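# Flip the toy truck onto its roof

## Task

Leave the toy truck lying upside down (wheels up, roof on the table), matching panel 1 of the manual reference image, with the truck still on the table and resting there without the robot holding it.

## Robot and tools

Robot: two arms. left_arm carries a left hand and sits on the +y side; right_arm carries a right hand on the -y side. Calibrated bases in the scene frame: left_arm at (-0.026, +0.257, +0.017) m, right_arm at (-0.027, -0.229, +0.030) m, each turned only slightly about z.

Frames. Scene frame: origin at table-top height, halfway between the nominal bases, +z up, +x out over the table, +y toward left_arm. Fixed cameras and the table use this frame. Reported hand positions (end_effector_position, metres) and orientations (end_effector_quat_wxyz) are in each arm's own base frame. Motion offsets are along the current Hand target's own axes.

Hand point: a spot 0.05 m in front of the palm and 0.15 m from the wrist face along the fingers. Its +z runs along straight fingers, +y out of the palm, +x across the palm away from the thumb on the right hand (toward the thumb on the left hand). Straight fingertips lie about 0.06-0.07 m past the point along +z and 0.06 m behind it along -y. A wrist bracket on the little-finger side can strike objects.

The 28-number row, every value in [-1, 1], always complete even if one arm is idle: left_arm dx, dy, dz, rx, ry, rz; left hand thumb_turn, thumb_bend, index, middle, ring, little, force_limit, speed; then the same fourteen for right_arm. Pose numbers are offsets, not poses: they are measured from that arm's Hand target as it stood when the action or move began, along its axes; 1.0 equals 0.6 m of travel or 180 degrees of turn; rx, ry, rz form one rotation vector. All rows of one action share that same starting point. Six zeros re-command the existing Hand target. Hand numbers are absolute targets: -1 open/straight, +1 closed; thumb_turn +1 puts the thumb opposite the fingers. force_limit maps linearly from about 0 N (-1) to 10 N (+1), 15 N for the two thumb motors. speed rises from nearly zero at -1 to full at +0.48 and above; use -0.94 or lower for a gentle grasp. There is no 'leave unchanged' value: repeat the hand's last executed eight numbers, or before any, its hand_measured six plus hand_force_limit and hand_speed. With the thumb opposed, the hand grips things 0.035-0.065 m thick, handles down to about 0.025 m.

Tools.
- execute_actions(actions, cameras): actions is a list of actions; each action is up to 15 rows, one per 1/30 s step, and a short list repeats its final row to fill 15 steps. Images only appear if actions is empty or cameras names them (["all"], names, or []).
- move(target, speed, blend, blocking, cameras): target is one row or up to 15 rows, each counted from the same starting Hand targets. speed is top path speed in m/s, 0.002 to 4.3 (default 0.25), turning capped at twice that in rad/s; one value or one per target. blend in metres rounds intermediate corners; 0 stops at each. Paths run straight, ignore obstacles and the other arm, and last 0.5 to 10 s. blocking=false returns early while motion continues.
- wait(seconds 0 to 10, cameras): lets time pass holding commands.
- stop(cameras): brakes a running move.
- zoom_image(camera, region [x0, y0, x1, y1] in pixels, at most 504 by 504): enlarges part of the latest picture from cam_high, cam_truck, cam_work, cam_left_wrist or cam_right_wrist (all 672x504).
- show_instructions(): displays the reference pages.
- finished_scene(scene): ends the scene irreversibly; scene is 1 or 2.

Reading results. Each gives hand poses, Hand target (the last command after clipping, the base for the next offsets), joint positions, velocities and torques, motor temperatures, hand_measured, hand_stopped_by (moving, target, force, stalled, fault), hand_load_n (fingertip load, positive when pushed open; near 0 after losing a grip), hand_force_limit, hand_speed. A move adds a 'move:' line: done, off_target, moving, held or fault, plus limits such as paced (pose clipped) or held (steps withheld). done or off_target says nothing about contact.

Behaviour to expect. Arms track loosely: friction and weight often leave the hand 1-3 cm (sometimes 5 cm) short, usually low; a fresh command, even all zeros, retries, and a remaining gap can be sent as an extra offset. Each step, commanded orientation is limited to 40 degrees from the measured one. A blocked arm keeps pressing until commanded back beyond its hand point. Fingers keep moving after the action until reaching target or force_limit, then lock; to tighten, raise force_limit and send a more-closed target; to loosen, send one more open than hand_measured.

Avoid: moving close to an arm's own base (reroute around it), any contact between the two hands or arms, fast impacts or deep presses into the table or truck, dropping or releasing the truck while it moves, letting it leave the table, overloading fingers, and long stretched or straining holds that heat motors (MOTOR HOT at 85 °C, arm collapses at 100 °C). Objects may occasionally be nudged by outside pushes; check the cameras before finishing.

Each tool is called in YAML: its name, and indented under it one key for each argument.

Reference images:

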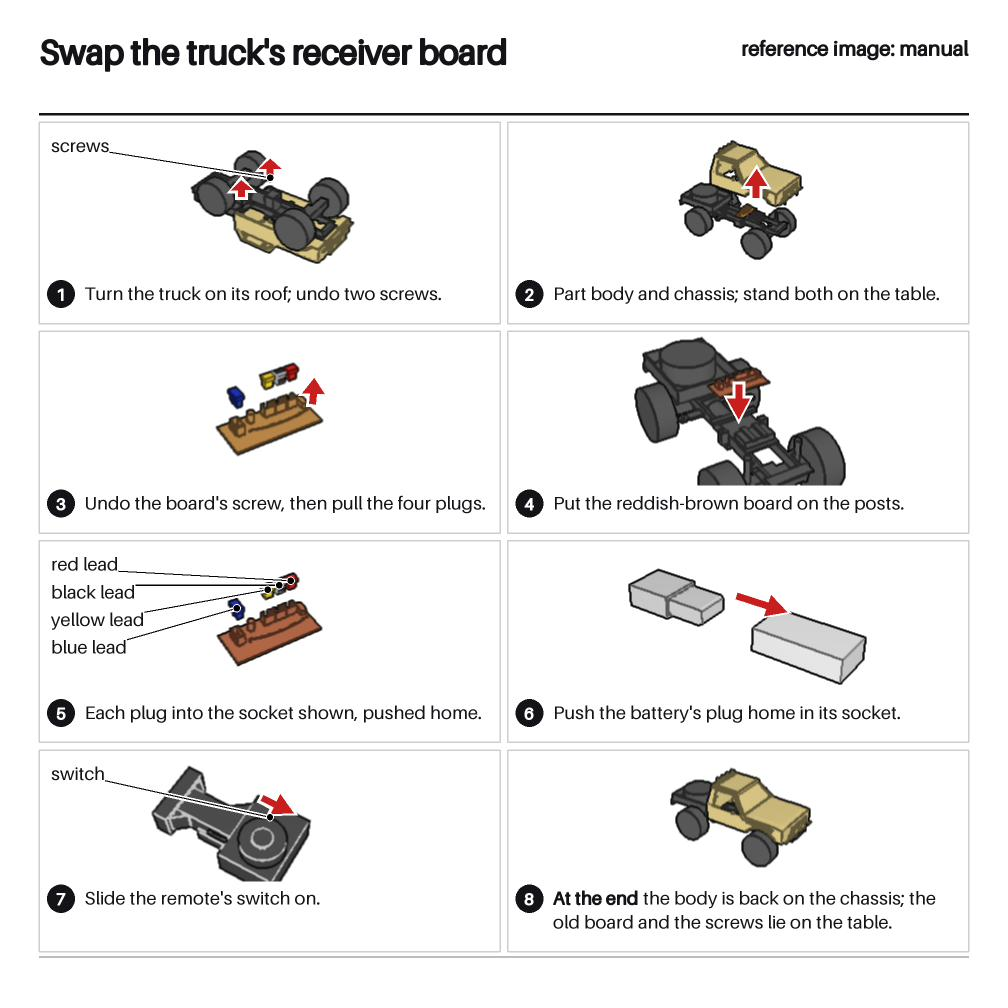

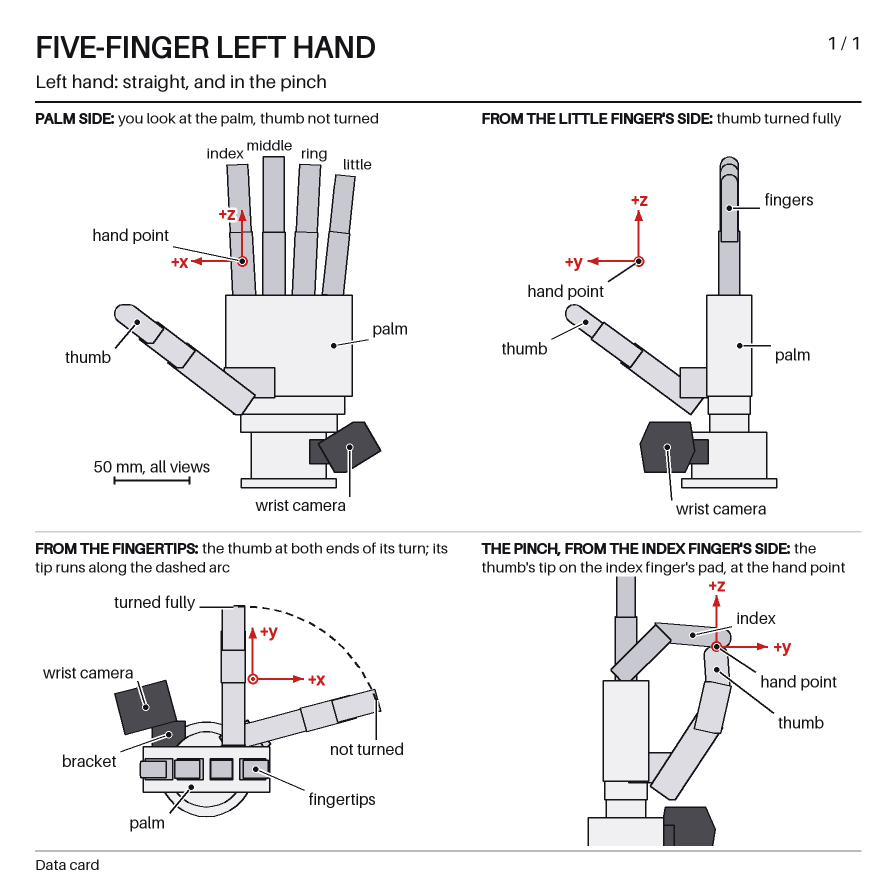

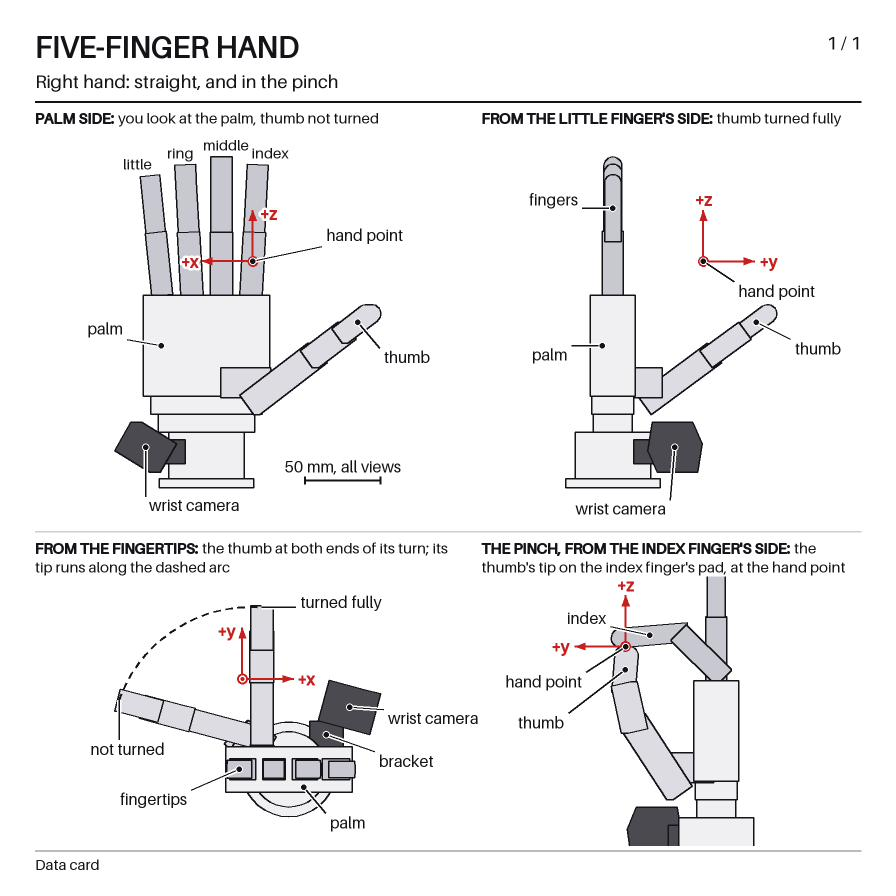

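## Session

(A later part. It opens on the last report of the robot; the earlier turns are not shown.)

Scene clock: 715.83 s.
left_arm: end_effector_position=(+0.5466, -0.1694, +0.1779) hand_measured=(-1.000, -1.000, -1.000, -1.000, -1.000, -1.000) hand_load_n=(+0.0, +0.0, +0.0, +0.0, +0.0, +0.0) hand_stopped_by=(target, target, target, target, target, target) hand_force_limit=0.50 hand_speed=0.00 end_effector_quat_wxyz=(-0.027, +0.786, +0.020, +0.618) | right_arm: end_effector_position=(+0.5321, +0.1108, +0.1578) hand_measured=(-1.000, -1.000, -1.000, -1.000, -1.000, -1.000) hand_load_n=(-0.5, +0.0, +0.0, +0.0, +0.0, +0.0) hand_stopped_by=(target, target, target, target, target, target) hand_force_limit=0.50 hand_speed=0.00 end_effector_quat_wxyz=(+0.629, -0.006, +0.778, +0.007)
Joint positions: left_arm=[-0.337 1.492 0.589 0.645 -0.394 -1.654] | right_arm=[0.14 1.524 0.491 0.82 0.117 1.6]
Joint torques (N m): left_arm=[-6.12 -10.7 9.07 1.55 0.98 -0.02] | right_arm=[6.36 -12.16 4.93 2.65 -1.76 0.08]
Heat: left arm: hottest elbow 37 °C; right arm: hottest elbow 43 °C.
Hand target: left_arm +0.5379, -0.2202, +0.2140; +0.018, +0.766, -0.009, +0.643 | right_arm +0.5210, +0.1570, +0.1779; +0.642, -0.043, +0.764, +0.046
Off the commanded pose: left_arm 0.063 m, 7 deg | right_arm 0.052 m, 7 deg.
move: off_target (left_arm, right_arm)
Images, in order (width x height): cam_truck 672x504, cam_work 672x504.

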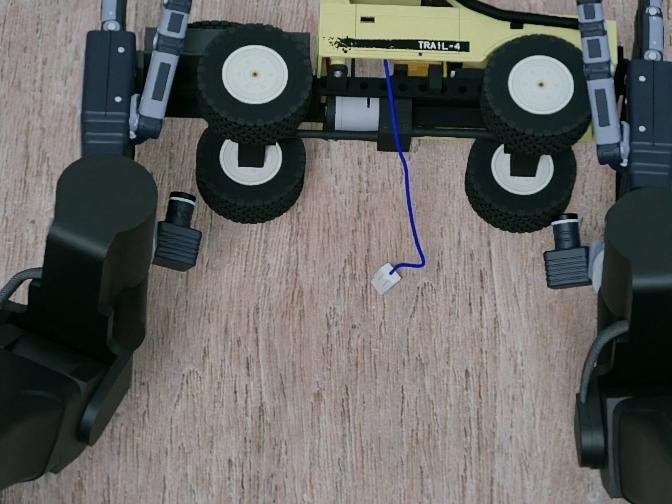

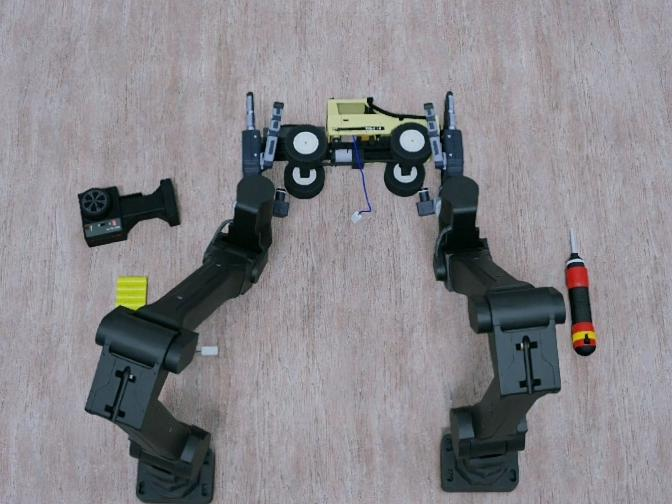

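move:
  target: [-0.0657,0.0065,0.0217,0,-0.1715,-0.015,-1,-1,-1,-1,-1,-1,0.5,0,0.0442,0.0068,0.018,0,0.1715,0.015,-1,-1,-1,-1,-1,-1,0.5,0]
  speed: 0.08
  cameras: ["cam_work","cam_truck"]

Scene clock: 730.03 s.
left_arm: end_effector_position=(+0.5186, -0.1724, +0.1168) hand_measured=(-1.000, -1.000, -1.000, -1.000, -1.000, -1.000) hand_load_n=(+0.0, +0.0, +0.0, +0.0, +0.0, +0.0) hand_stopped_by=(target, target, target, target, target, target) hand_force_limit=0.50 hand_speed=0.00 end_effector_quat_wxyz=(-0.023, +0.928, +0.024, +0.371) | right_arm: end_effector_position=(+0.5050, +0.1093, +0.0970) hand_measured=(-1.000, -1.000, -1.000, -1.000, -1.000, -1.000) hand_load_n=(+0.0, +0.0, +0.0, +0.0, +0.0, +0.0) hand_stopped_by=(target, target, target, target, target, target) hand_force_limit=0.50 hand_speed=0.00 end_effector_quat_wxyz=(+0.371, +0.004, +0.929, +0.002)
Joint positions: left_arm=[-0.334 1.39 0.77 -0.234 -0.287 -1.848] | right_arm=[0.142 1.358 0.661 -0.12 0.098 1.684]
Joint torques (N m): left_arm=[-4.66 -8.94 15.54 1.4 1.64 -0.11] | right_arm=[6.18 -11.58 11.69 2.11 -2.73 -0.02]
Heat: left arm: hottest elbow 38 °C; right arm: hottest elbow 43 °C.
Hand target: left_arm +0.5437, -0.2250, +0.1729; +0.030, +0.909, +0.004, +0.415 | right_arm +0.5264, +0.1622, +0.1501; +0.414, -0.036, +0.908, +0.048
Off the commanded pose: left_arm 0.081 m, 9 deg | right_arm 0.078 m, 9 deg.
move: off_target (left_arm, right_arm)
Images, in order (width x height): cam_truck 672x504, cam_work 672x504.

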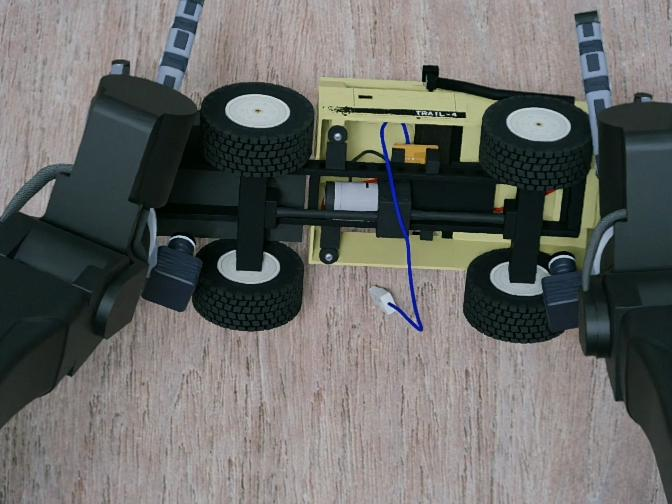

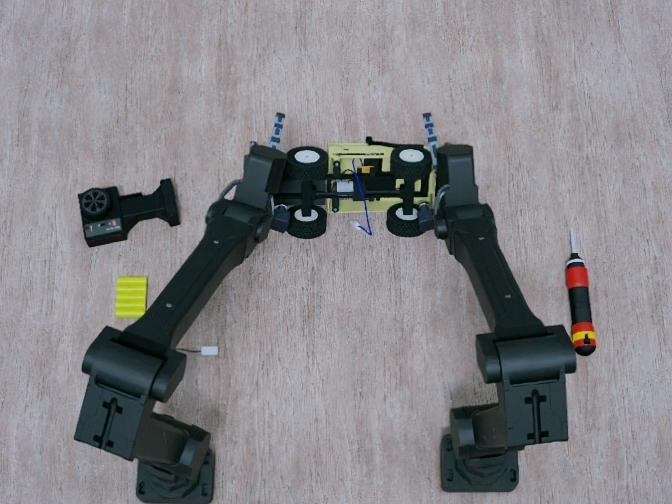

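move:
  target: [-0.0575,0.0025,0.048,0,-0.1992,-0.0174,-1,-1,-1,-1,-1,-1,0.5,0,0.0447,0.0033,0.0373,0,0.1992,0.0174,-1,-1,-1,-1,-1,-1,0.5,0]
  speed: 0.08
  cameras: ["cam_work","cam_truck","cam_high"]

Scene clock: 747.87 s.
left_arm: end_effector_position=(+0.5171, -0.1741, +0.0890) hand_measured=(-1.000, -1.000, -1.000, -1.000, -1.000, -1.000) hand_load_n=(+0.0, +0.0, +0.0, +0.0, +0.0, +0.0) hand_stopped_by=(target, target, target, target, target, target) hand_force_limit=0.50 hand_speed=0.00 end_effector_quat_wxyz=(-0.002, +0.996, +0.048, +0.077) | right_arm: end_effector_position=(+0.5107, +0.1076, +0.0897) hand_measured=(-1.000, -1.000, -1.000, -1.000, -1.000, -1.000) hand_load_n=(+0.0, +0.0, +0.0, +0.0, +0.0, +0.0) hand_stopped_by=(target, target, target, target, target, target) hand_force_limit=0.50 hand_speed=0.00 end_effector_quat_wxyz=(+0.095, +0.022, +0.995, +0.006)
Joint positions: left_arm=[-0.257 1.618 1.197 -1.003 -0.049 -1.921] | right_arm=[0.108 1.557 1.114 -0.938 0.012 1.721]
Joint torques (N m): left_arm=[-5.13 -10.93 15.34 0.61 1.94 -0.03] | right_arm=[7.12 -12.22 11.3 0.59 -3.21 -0.06]
Motor temperatures (°C): left_arm=[34 34 43 29 38 29] | right_arm=[37 37 47 26 44 26]
Heat: left arm: hottest elbow 43 °C; right arm: hottest elbow 47 °C.
Hand target: left_arm +0.5429, -0.2291, +0.1281; +0.041, +0.992, +0.019, +0.114 | right_arm +0.5254, +0.1662, +0.1153; +0.113, -0.024, +0.992, +0.046
Off the commanded pose: left_arm 0.072 m, 7 deg | right_arm 0.066 m, 7 deg.
move: off_target (left_arm, right_arm)
Images, in order (width x height): cam_high 672x504, cam_truck 672x504, cam_work 672x504.

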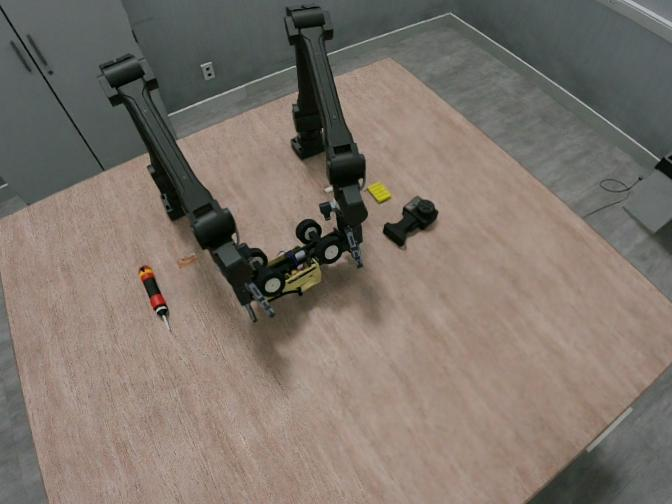

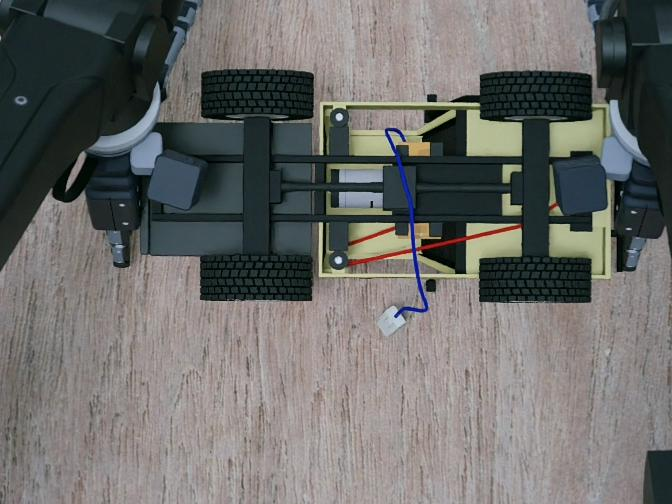

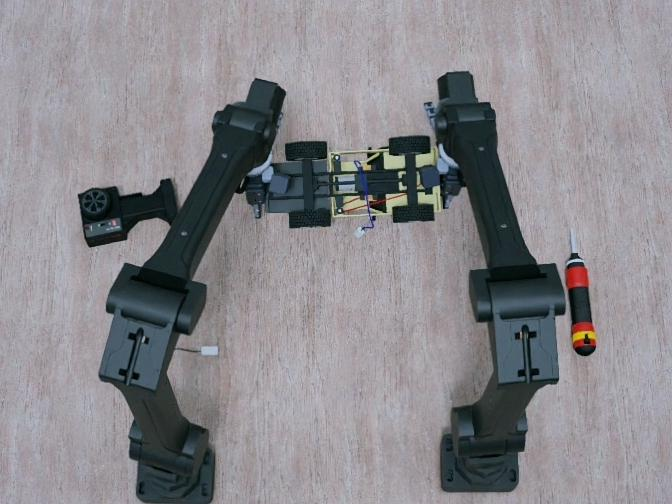

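move:
  target: [-0.0121,-0.0042,0.0483,0,0,0,-1,-1,-1,-1,-1,-1,0.5,0,0.0162,-0.0057,0.0644,0,0,0,-1,-1,-1,-1,-1,-1,0.5,0]
  speed: 0.05
  cameras: ["cam_work","cam_truck"]

Scene clock: 776.47 s.
left_arm: end_effector_position=(+0.5285, -0.1751, +0.0761) hand_measured=(-1.000, -1.000, -1.000, -1.000, -1.000, -1.000) hand_load_n=(+0.0, +0.0, +0.0, +0.0, +0.5, +0.0) hand_stopped_by=(target, target, target, target, target, target) hand_force_limit=0.50 hand_speed=0.00 end_effector_quat_wxyz=(+0.002, +0.995, +0.057, +0.083) | right_arm: end_effector_position=(+0.5293, +0.1073, +0.0716) hand_measured=(-1.000, -1.000, -1.000, -1.000, -1.000, -1.000) hand_load_n=(+0.0, +0.0, +0.5, +0.0, +0.0, +0.0) hand_stopped_by=(target, target, target, target, target, target) hand_force_limit=0.50 hand_speed=0.00 end_effector_quat_wxyz=(+0.110, +0.024, +0.994, +0.009)
Joint positions: left_arm=[-0.254 1.651 1.197 -0.957 -0.046 -1.935] | right_arm=[0.102 1.609 1.114 -0.856 0.009 1.721]
Joint torques (N m): left_arm=[-5.42 -11.34 11.34 1.62 1.79 0.11] | right_arm=[7.88 -12.63 6.98 1.46 -3.08 -0.05]
Motor temperatures (°C): left_arm=[34 34 47 29 41 29] | right_arm=[37 36 47 26 50 26]
Heat: left arm: hottest elbow 47 °C; right arm: hottest wrist yaw 50 °C.
Hand target: left_arm +0.5423, -0.2293, +0.0982; +0.041, +0.992, +0.019, +0.115 | right_arm +0.5247, +0.1661, +0.0753; +0.113, -0.024, +0.992, +0.046
Off the commanded pose: left_arm 0.060 m, 7 deg | right_arm 0.059 m, 7 deg.
move: off_target (left_arm, right_arm)
Images, in order (width x height): cam_truck 672x504, cam_work 672x504.

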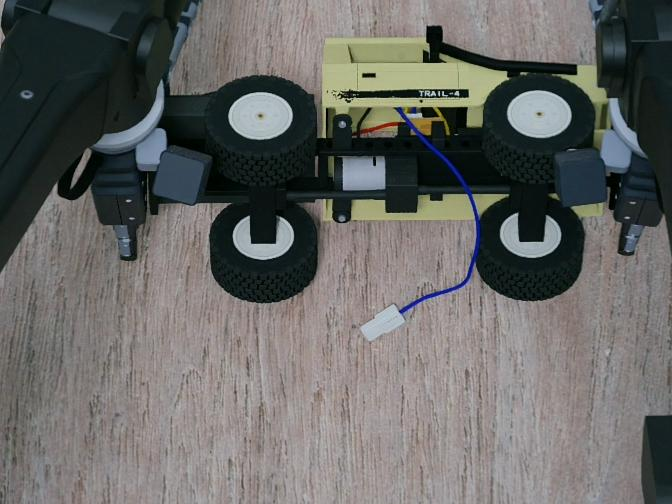

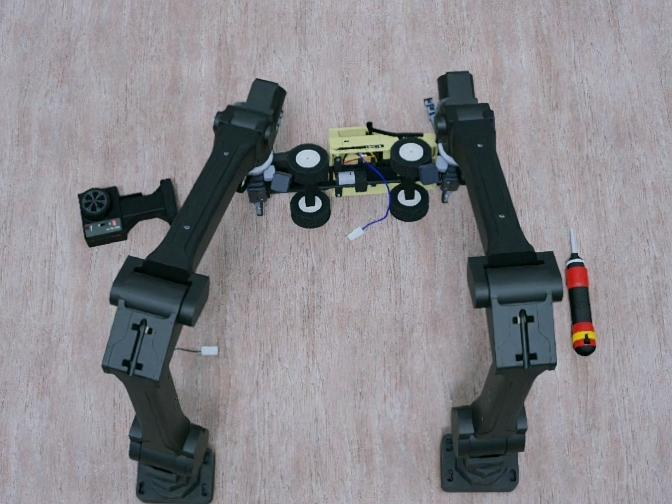

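move:
  target: [-0.0081,-0.0028,0.0322,0,0.08,0.007,-1,-1,-1,-1,-1,-1,0.5,0,0.0061,-0.0021,0.0242,0,-0.08,-0.007,-1,-1,-1,-1,-1,-1,0.5,0]
  speed: 0.04
  cameras: ["cam_work","cam_truck","cam_high"]

Scene clock: 799.30 s.
left_arm: end_effector_position=(+0.5448, -0.1703, +0.0678) hand_measured=(-1.000, -1.000, -1.000, -1.000, -1.000, -1.000) hand_load_n=(+0.0, +0.0, +0.0, +0.0, +0.0, +0.0) hand_stopped_by=(target, target, target, target, target, target) hand_force_limit=0.50 hand_speed=0.00 end_effector_quat_wxyz=(+0.005, +0.974, +0.061, +0.220) | right_arm: end_effector_position=(+0.5376, +0.1094, +0.0631) hand_measured=(-1.000, -1.000, -1.000, -1.000, -1.000, -1.000) hand_load_n=(+0.0, +0.0, +0.0, +0.0, +0.0, +0.0) hand_stopped_by=(target, target, target, target, target, target) hand_force_limit=0.50 hand_speed=0.00 end_effector_quat_wxyz=(+0.238, +0.022, +0.971, +0.016)
Joint positions: left_arm=[-0.268 1.585 0.994 -0.554 -0.131 -1.935] | right_arm=[0.112 1.543 0.908 -0.454 0.031 1.721]
Joint torques (N m): left_arm=[-6.65 -10.11 8.66 1.92 1.21 0.11] | right_arm=[8.06 -12.04 5.49 2.18 -2.2 -0.06]
Heat: left arm: hottest elbow 44 °C; right arm: hottest wrist yaw 50 °C.
Hand target: left_arm +0.5420, -0.2292, +0.0782; +0.037, +0.970, +0.013, +0.238 | right_arm +0.5245, +0.1661, +0.0602; +0.237, -0.029, +0.970, +0.047
Off the commanded pose: left_arm 0.060 m, 7 deg | right_arm 0.058 m, 7 deg.
move: off_target (left_arm, right_arm)
Images, in order (width x height): cam_high 672x504, cam_truck 672x504, cam_work 672x504.

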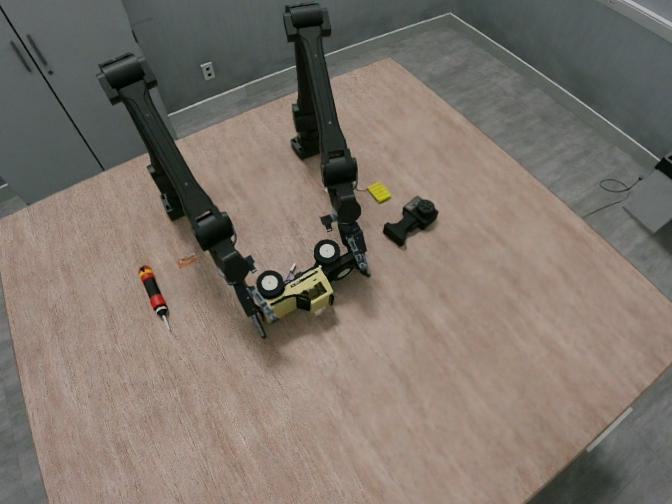

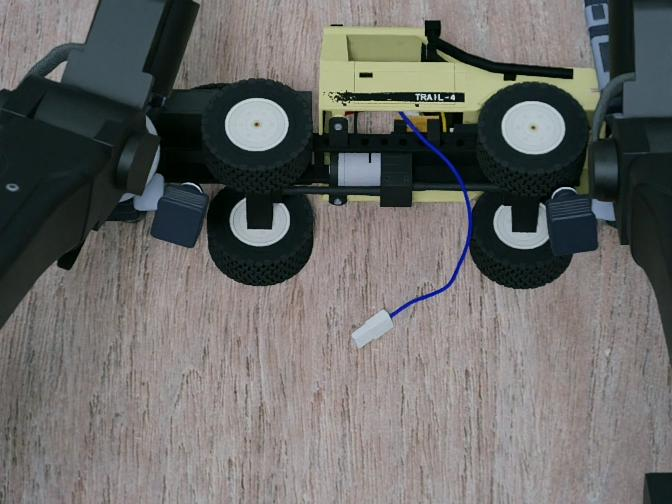

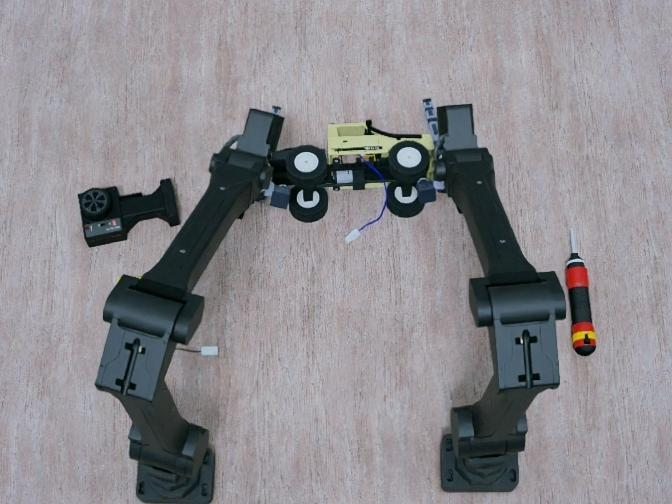

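move:
  target:
    - [0,-0.0747,-0.0065,0,0,0,-1,-1,-1,-1,-1,-1,0.5,0,0,-0.0747,-0.0065,0,0,0,-1,-1,-1,-1,-1,-1,0.5,0]
    - [0,-0.151,-0.0132,0,0,0,-1,-1,-1,-1,-1,-1,0.5,0,0,-0.151,-0.0132,0,0,0,-1,-1,-1,-1,-1,-1,0.5,0]
    - [0.0782,-0.1382,-0.1598,0,0,0,-1,-1,-1,-1,-1,-1,0.5,0,-0.0782,-0.1382,-0.1598,0,0,0,-1,-1,-1,-1,-1,-1,0.5,0]
    - [-0.006,-0.1383,-0.1573,0,0.2877,0.0251,-1,-1,-1,-1,-1,-1,0.5,0,0.0018,-0.1378,-0.1643,0,-0.2877,-0.0251,-1,-1,-1,-1,-1,-1,0.5,0]
  speed: [0.05,0.08,0.2,0.2]
  cameras: ["cam_work","cam_truck"]

Scene clock: 821.30 s.
left_arm: end_effector_position=(+0.4948, -0.1334, +0.1538) hand_measured=(-1.000, -1.000, -1.000, -1.000, -1.000, -1.000) hand_load_n=(+0.0, +0.0, +0.0, +0.0, +0.0, +0.0) hand_stopped_by=(target, target, target, target, target, target) hand_force_limit=0.50 hand_speed=0.00 end_effector_quat_wxyz=(+0.018, +0.772, -0.001, +0.635) | right_arm: end_effector_position=(+0.4865, +0.0775, +0.1466) hand_measured=(-1.000, -1.000, -1.000, -1.000, -1.000, -1.000) hand_load_n=(+0.0, +0.0, +0.0, +0.0, +0.0, +0.0) hand_stopped_by=(target, target, target, target, target, target) hand_force_limit=0.50 hand_speed=0.00 end_effector_quat_wxyz=(+0.641, -0.050, +0.764, +0.044)
Joint positions: left_arm=[-0.223 1.492 0.397 0.898 -0.19 -1.635] | right_arm=[-0.026 1.523 0.37 0.977 -0.157 1.546]
Joint torques (N m): left_arm=[-1.73 -5.54 5.79 1.94 -0.05 0.13] | right_arm=[-0.56 -7 3.67 3.11 -0.21 0.13]
Motor temperatures (°C): left_arm=[34 34 41 29 39 29] | right_arm=[37 36 45 26 46 26]
Heat: left arm: hottest elbow 41 °C; right arm: hottest wrist yaw 46 °C.
Hand target: left_arm +0.4944, -0.1404, +0.1535; +0.018, +0.769, -0.009, +0.639 | right_arm +0.4851, +0.0734, +0.1404; +0.638, -0.042, +0.767, +0.046
Off the commanded pose: left_arm 0.007 m, 1 deg | right_arm 0.008 m, 1 deg.
move: done
Images, in order (width x height): cam_truck 672x504, cam_work 672x504.

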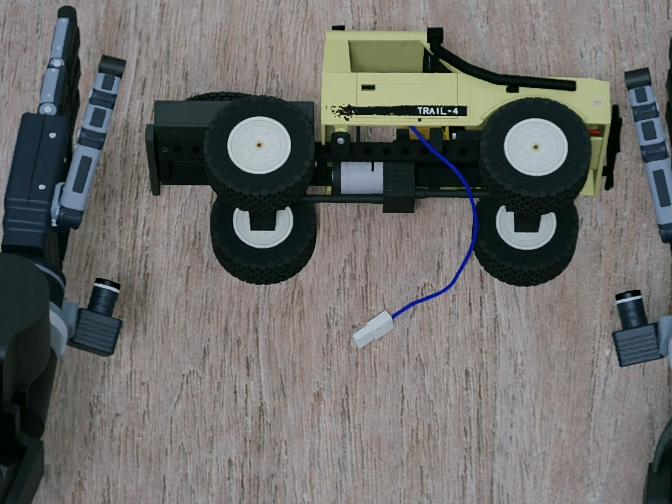

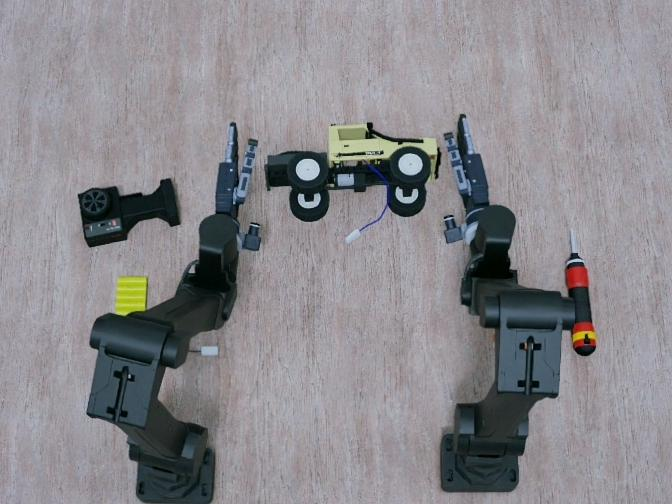

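move:
  target:
    - [-0.1058,-0.0012,0.0135,0,0,0,-1,-1,-1,-1,-1,-1,0.5,0,0.1158,-0.0013,0.0153,0,0,0,-1,-1,-1,-1,-1,-1,0.5,0]
    - [-0.1058,0.0487,0.0178,0,0,0,-1,-1,-1,-1,-1,-1,0.5,0,0.1158,0.0485,0.0197,0,0,0,-1,-1,-1,-1,-1,-1,0.5,0]
    - [-0.1058,0.0983,0.022,0,0,0,-1,-1,-1,-1,-1,-1,0.5,0,0.1158,0.0981,0.0239,0,0,0,-1,-1,-1,-1,-1,-1,0.5,0]
  speed: [0.15,0.06,0.04]
  cameras: ["cam_work","cam_truck"]

Scene clock: 840.63 s.
left_arm: end_effector_position=(+0.4894, -0.1804, +0.0910) hand_measured=(-1.000, -1.000, -1.000, -1.000, -1.000, -1.000) hand_load_n=(+0.0, +0.5, +0.0, +0.0, +0.0, +0.0) hand_stopped_by=(target, target, target, target, target, target) hand_force_limit=0.50 hand_speed=0.00 end_effector_quat_wxyz=(+0.005, +0.769, +0.004, +0.639) | right_arm: end_effector_position=(+0.4818, +0.1124, +0.0730) hand_measured=(-1.000, -1.000, -1.000, -1.000, -1.000, -1.000) hand_load_n=(-0.5, +0.0, +0.0, +0.0, +0.5, +0.0) hand_stopped_by=(target, target, target, target, target, target) hand_force_limit=0.50 hand_speed=0.00 end_effector_quat_wxyz=(+0.639, -0.026, +0.769, +0.025)
Joint positions: left_arm=[-0.387 1.792 0.413 1.182 -0.377 -1.657] | right_arm=[0.132 1.866 0.355 1.327 0.057 1.587]
Joint torques (N m): left_arm=[-2.9 -7.12 5.93 0.81 0.29 0.01] | right_arm=[3.37 -8.76 2.41 2.91 -0.92 0.15]
Heat: left arm: hottest elbow 39 °C; right arm: hottest elbow 44 °C.
Hand target: left_arm +0.4936, -0.2006, +0.0896; +0.018, +0.769, -0.009, +0.639 | right_arm +0.4791, +0.1333, +0.0704; +0.638, -0.042, +0.767, +0.047
Off the commanded pose: left_arm 0.021 m, 2 deg | right_arm 0.021 m, 3 deg.
move: off_target (left_arm, right_arm)
Images, in order (width x height): cam_truck 672x504, cam_work 672x504.

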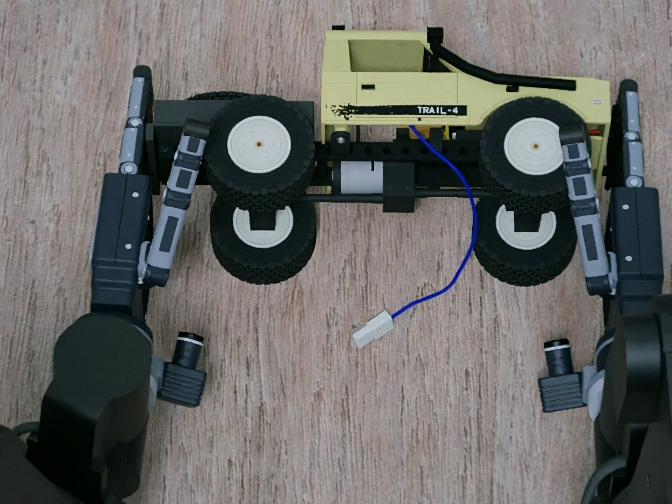

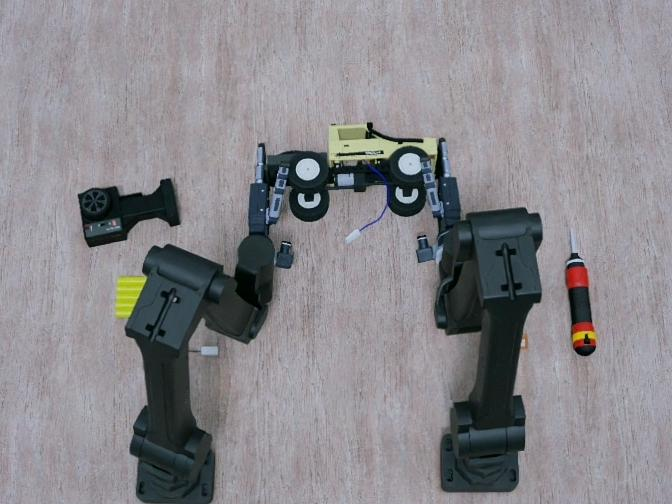

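move:
  target:
    - [0,0.0465,0.0041,0,0,0,-1,-1,-1,-1,-1,-1,0.5,0,0,0.0465,0.0041,0,0,0,-1,-1,-1,-1,-1,-1,0.5,0]
    - [0.1719,0.0535,-0.0768,0,0,0,-1,-1,-1,-1,-1,-1,0.5,0,-0.1555,0.0533,-0.074,0,0,0,-1,-1,-1,-1,-1,-1,0.5,0]
  speed: [0.05,0.07]
  cameras: ["cam_work","cam_truck"]

Scene clock: 853.30 s.
left_arm: end_effector_position=(+0.4715, -0.1809, +0.1693) hand_measured=(-1.000, -1.000, -1.000, -1.000, -1.000, -1.000) hand_load_n=(+0.0, -0.5, +0.5, +0.0, +0.0, +0.0) hand_stopped_by=(target, target, target, target, target, target) hand_force_limit=0.50 hand_speed=0.00 end_effector_quat_wxyz=(-0.025, +0.785, +0.027, +0.618) | right_arm: end_effector_position=(+0.4578, +0.1177, +0.1484) hand_measured=(-1.000, -1.000, -1.000, -1.000, -1.000, -1.000) hand_load_n=(+0.0, +0.0, +0.5, +0.0, +0.0, +0.0) hand_stopped_by=(target, target, target, target, target, target) hand_force_limit=0.50 hand_speed=0.00 end_effector_quat_wxyz=(+0.620, +0.001, +0.785, +0.008)
Joint positions: left_arm=[-0.461 1.358 0.413 0.671 -0.519 -1.703] | right_arm=[0.21 1.37 0.299 0.833 0.192 1.631]
Joint torques (N m): left_arm=[-5.89 -7.82 9.66 1.39 1.21 0.18] | right_arm=[6.24 -9.41 5.24 2.84 -2.1 -0.11]
Heat: left arm: hottest elbow 38 °C; right arm: hottest elbow 43 °C.
Hand target: left_arm +0.4660, -0.2297, +0.2000; +0.018, +0.769, -0.009, +0.639 | right_arm +0.4487, +0.1600, +0.1707; +0.638, -0.042, +0.767, +0.047
Off the commanded pose: left_arm 0.058 m, 7 deg | right_arm 0.049 m, 7 deg.
move: off_target (left_arm, right_arm)
Images, in order (width x height): cam_truck 672x504, cam_work 672x504.

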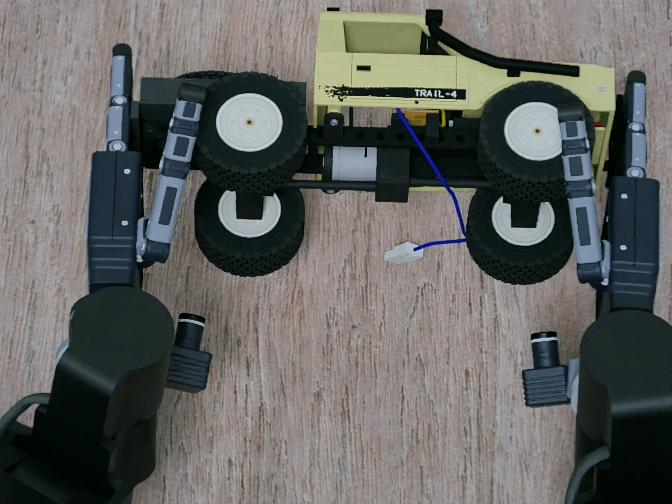

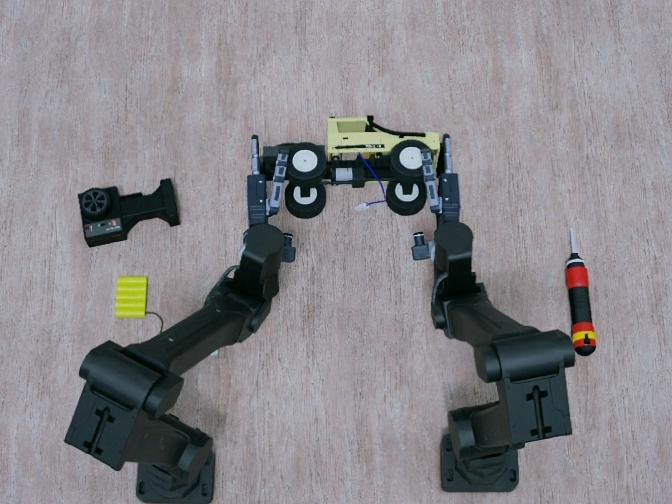

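move:
  target: [0.0265,0.0038,0.0737,0,-0.2047,-0.0179,-1,-1,-1,-1,-1,-1,0.5,0,-0.0363,0.0038,0.072,0,0.2047,0.0179,-1,-1,-1,-1,-1,-1,0.5,0]
  speed: 0.08
  cameras: ["cam_work","cam_truck"]

Scene clock: 865.00 s.
left_arm: end_effector_position=(+0.4898, -0.1841, +0.1584) hand_measured=(-1.000, -1.000, -1.000, -1.000, -1.000, -1.000) hand_load_n=(+0.0, +0.0, +0.0, +0.0, +0.0, +0.0) hand_stopped_by=(target, target, target, target, target, target) hand_force_limit=0.50 hand_speed=0.00 end_effector_quat_wxyz=(-0.020, +0.945, +0.028, +0.327) | right_arm: end_effector_position=(+0.4710, +0.1173, +0.1376) hand_measured=(-1.000, -1.000, -1.000, -1.000, -1.000, -1.000) hand_load_n=(+0.0, +0.0, +0.5, +0.0, +0.5, +0.5) hand_stopped_by=(target, target, target, target, target, target) hand_force_limit=0.50 hand_speed=0.00 end_effector_quat_wxyz=(+0.325, +0.006, +0.946, +0.000)
Joint positions: left_arm=[-0.377 1.28 0.851 -0.529 -0.283 -1.917] | right_arm=[0.177 1.202 0.718 -0.433 0.112 1.723]
Joint torques (N m): left_arm=[-4.25 -6.95 16.35 1.33 1.79 -0.05] | right_arm=[5.66 -7.3 13.22 2.25 -3.05 -0.01]
Heat: left arm: hottest elbow 39 °C; right arm: hottest wrist yaw 45 °C.
Hand target: left_arm +0.5122, -0.2338, +0.2076; +0.032, +0.931, +0.007, +0.363 | right_arm +0.4946, +0.1678, +0.1845; +0.362, -0.034, +0.930, +0.048
Off the commanded pose: left_arm 0.073 m, 8 deg | right_arm 0.073 m, 8 deg.
move: off_target (left_arm, right_arm)
Images, in order (width x height): cam_truck 672x504, cam_work 672x504.

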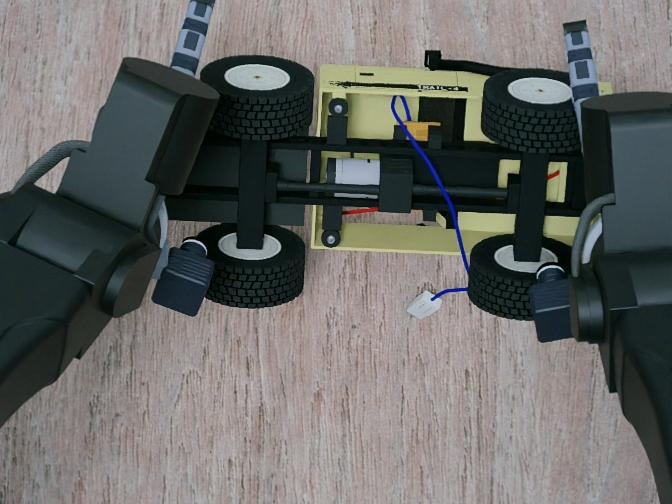

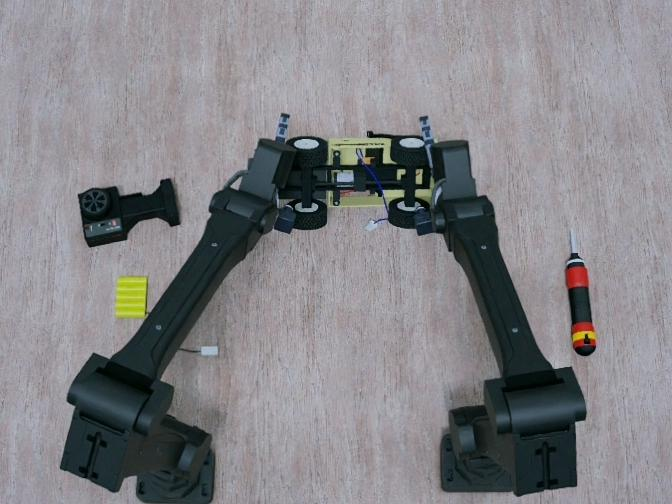

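move:
  target: [-0.0113,-0.0005,0.0633,0,-0.249,-0.0218,-1,-1,-1,-1,-1,-1,0.5,0,0.0022,0.0003,0.0535,0,0.249,0.0218,-1,-1,-1,-1,-1,-1,0.5,0]
  speed: 0.08
  cameras: ["cam_work","cam_truck","cam_high"]

Scene clock: 875.13 s.
left_arm: end_effector_position=(+0.5181, -0.1817, +0.1442) hand_measured=(-1.000, -1.000, -1.000, -1.000, -1.000, -1.000) hand_load_n=(+0.0, +0.0, +0.0, +0.0, +1.0, +0.0) hand_stopped_by=(target, target, target, target, target, target) hand_force_limit=0.50 hand_speed=0.00 end_effector_quat_wxyz=(+0.001, +0.998, +0.045, -0.046) | right_arm: end_effector_position=(+0.4929, +0.1172, +0.1313) hand_measured=(-1.000, -1.000, -1.000, -1.000, -1.000, -1.000) hand_load_n=(+0.0, +0.0, +0.0, +0.0, +0.5, +1.0) hand_stopped_by=(target, target, target, target, target, target) hand_force_limit=0.50 hand_speed=0.00 end_effector_quat_wxyz=(-0.048, -0.007, +0.999, -0.002)
Joint positions: left_arm=[-0.241 1.728 1.518 -1.449 0.027 -1.901] | right_arm=[0.119 1.662 1.396 -1.402 -0.007 1.675]
Joint torques (N m): left_arm=[-5.01 -12.45 14.26 0.02 2.67 -0.14] | right_arm=[6.07 -14.04 11.84 0.39 -4.17 0.34]
Heat: left arm: hottest elbow 42 °C; right arm: hottest wrist yaw 50 °C.
Hand target: left_arm +0.5328, -0.2356, +0.1752; +0.045, +0.998, +0.025, -0.021 | right_arm +0.5150, +0.1716, +0.1599; -0.022, -0.019, +0.999, +0.044
Off the commanded pose: left_arm 0.064 m, 6 deg | right_arm 0.065 m, 6 deg.
move: off_target (left_arm, right_arm)
Images, in order (width x height): cam_high 672x504, cam_truck 672x504, cam_work 672x504.

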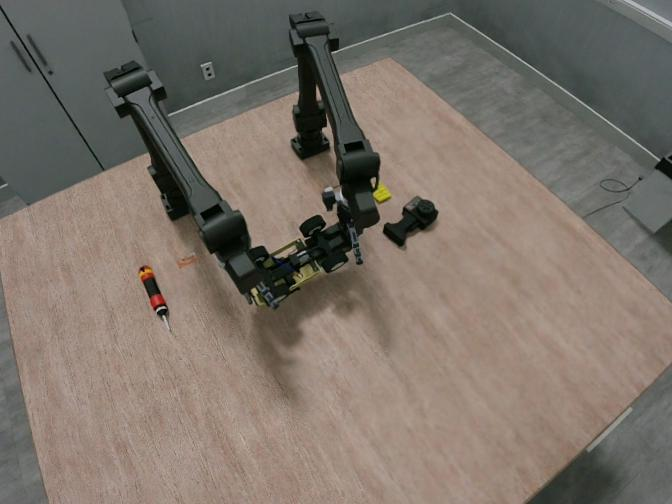

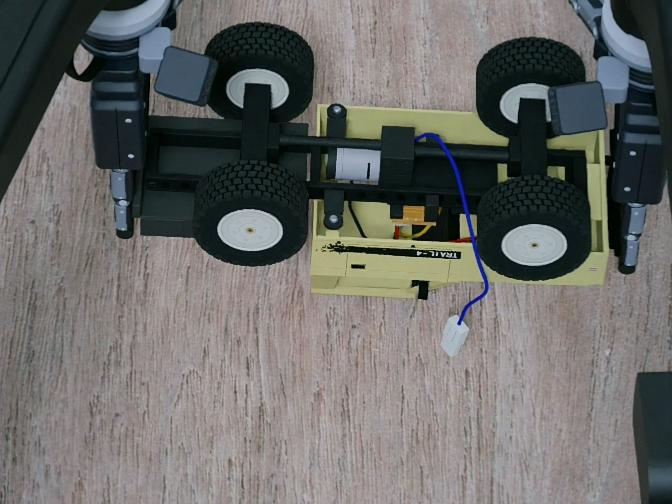

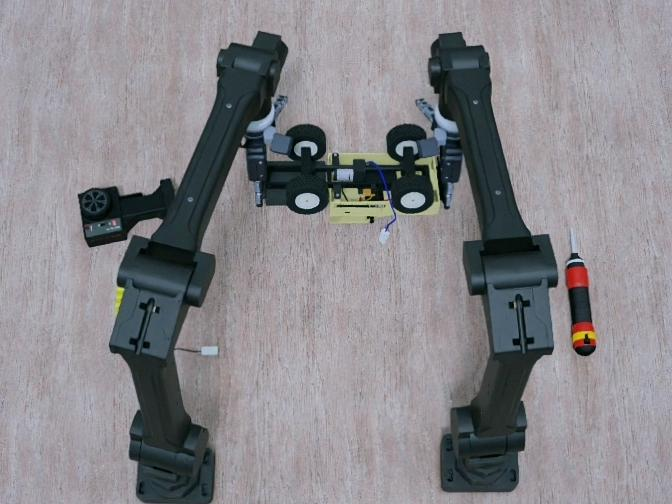

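zoom_image:
  camera: "cam_truck"
  region: [440, 20, 640, 320]

zoom_image:
  camera: "cam_high"
  region: [200, 180, 400, 340]

Scaled by 1.680 from the camera's 672x504 image, which has a finer 960x720 frame.

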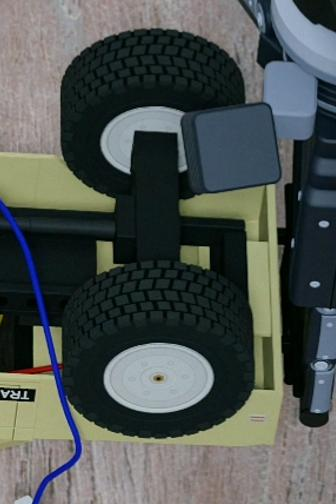

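Scaled by 2.520 from the camera's 672x504 image, which has a finer 960x720 frame.

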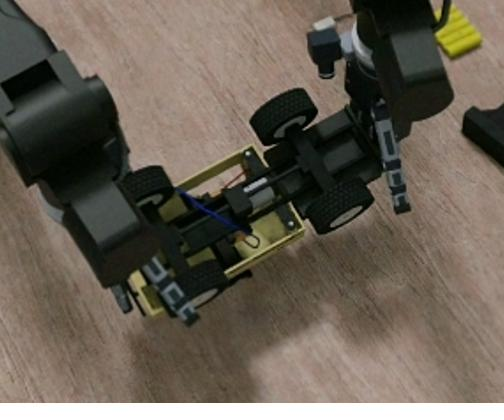

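move:
  target: [0.0026,-0.0055,0.0747,0,0.0443,0.0039,-1,-1,-1,-1,-1,-1,0.5,0,-0.0026,-0.0055,0.0747,0,-0.0443,-0.0039,-1,-1,-1,-1,-1,-1,0.5,0]
  speed: 0.05
  cameras: ["cam_work","cam_truck"]

Scene clock: 891.63 s.
left_arm: end_effector_position=(+0.5341, -0.1791, +0.1083) hand_measured=(-1.000, -1.000, -1.000, -1.000, -1.000, -1.000) hand_load_n=(+0.0, +0.0, +0.0, +0.0, +1.0, +0.0) hand_stopped_by=(target, target, target, target, target, target) hand_force_limit=0.50 hand_speed=0.00 end_effector_quat_wxyz=(+0.007, +0.998, +0.049, +0.024) | right_arm: end_effector_position=(+0.5127, +0.1179, +0.0948) hand_measured=(-1.000, -1.000, -1.000, -1.000, -1.000, -1.000) hand_load_n=(+0.0, +0.0, +0.0, +0.0, +0.0, +0.5) hand_stopped_by=(target, target, target, target, target, target) hand_force_limit=0.50 hand_speed=0.00 end_effector_quat_wxyz=(+0.022, -0.010, +1.000, +0.007)
Joint positions: left_arm=[-0.24 1.699 1.369 -1.191 0.001 -1.909] | right_arm=[0.115 1.651 1.27 -1.144 -0.009 1.667]
Joint torques (N m): left_arm=[-6.36 -13.92 9.14 1.09 1.89 -0.23] | right_arm=[6.95 -16.09 6.65 1.51 -3.26 0.52]
Motor temperatures (°C): left_arm=[33 35 45 29 46 29] | right_arm=[37 36 50 26 59 26]
Heat: left arm: hottest wrist yaw 46 °C; right arm: hottest wrist yaw 59 °C.
Hand target: left_arm +0.5325, -0.2364, +0.1301; +0.043, +0.998, +0.022, +0.049 | right_arm +0.5147, +0.1723, +0.1151; +0.048, -0.022, +0.998, +0.045
Off the commanded pose: left_arm 0.061 m, 6 deg | right_arm 0.058 m, 5 deg.
move: off_target (left_arm, right_arm)
Images, in order (width x height): cam_truck 672x504, cam_work 672x504.

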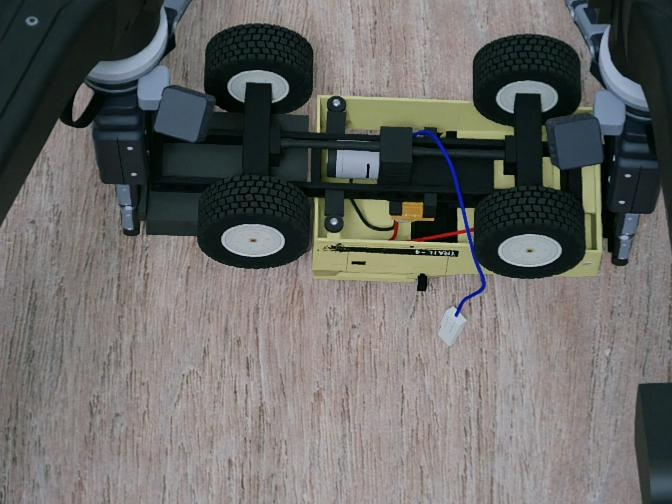

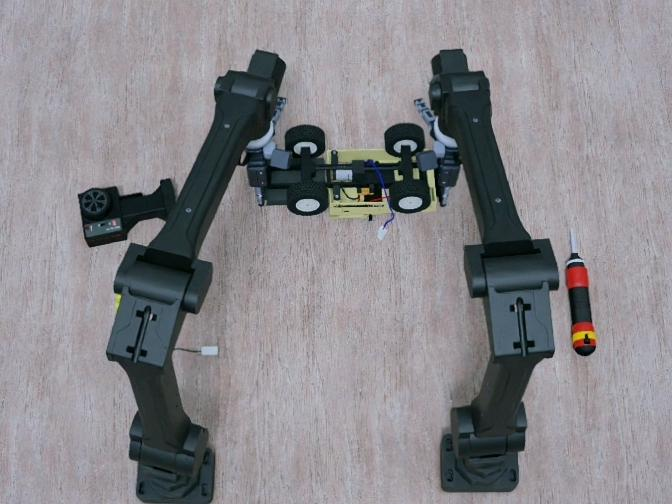

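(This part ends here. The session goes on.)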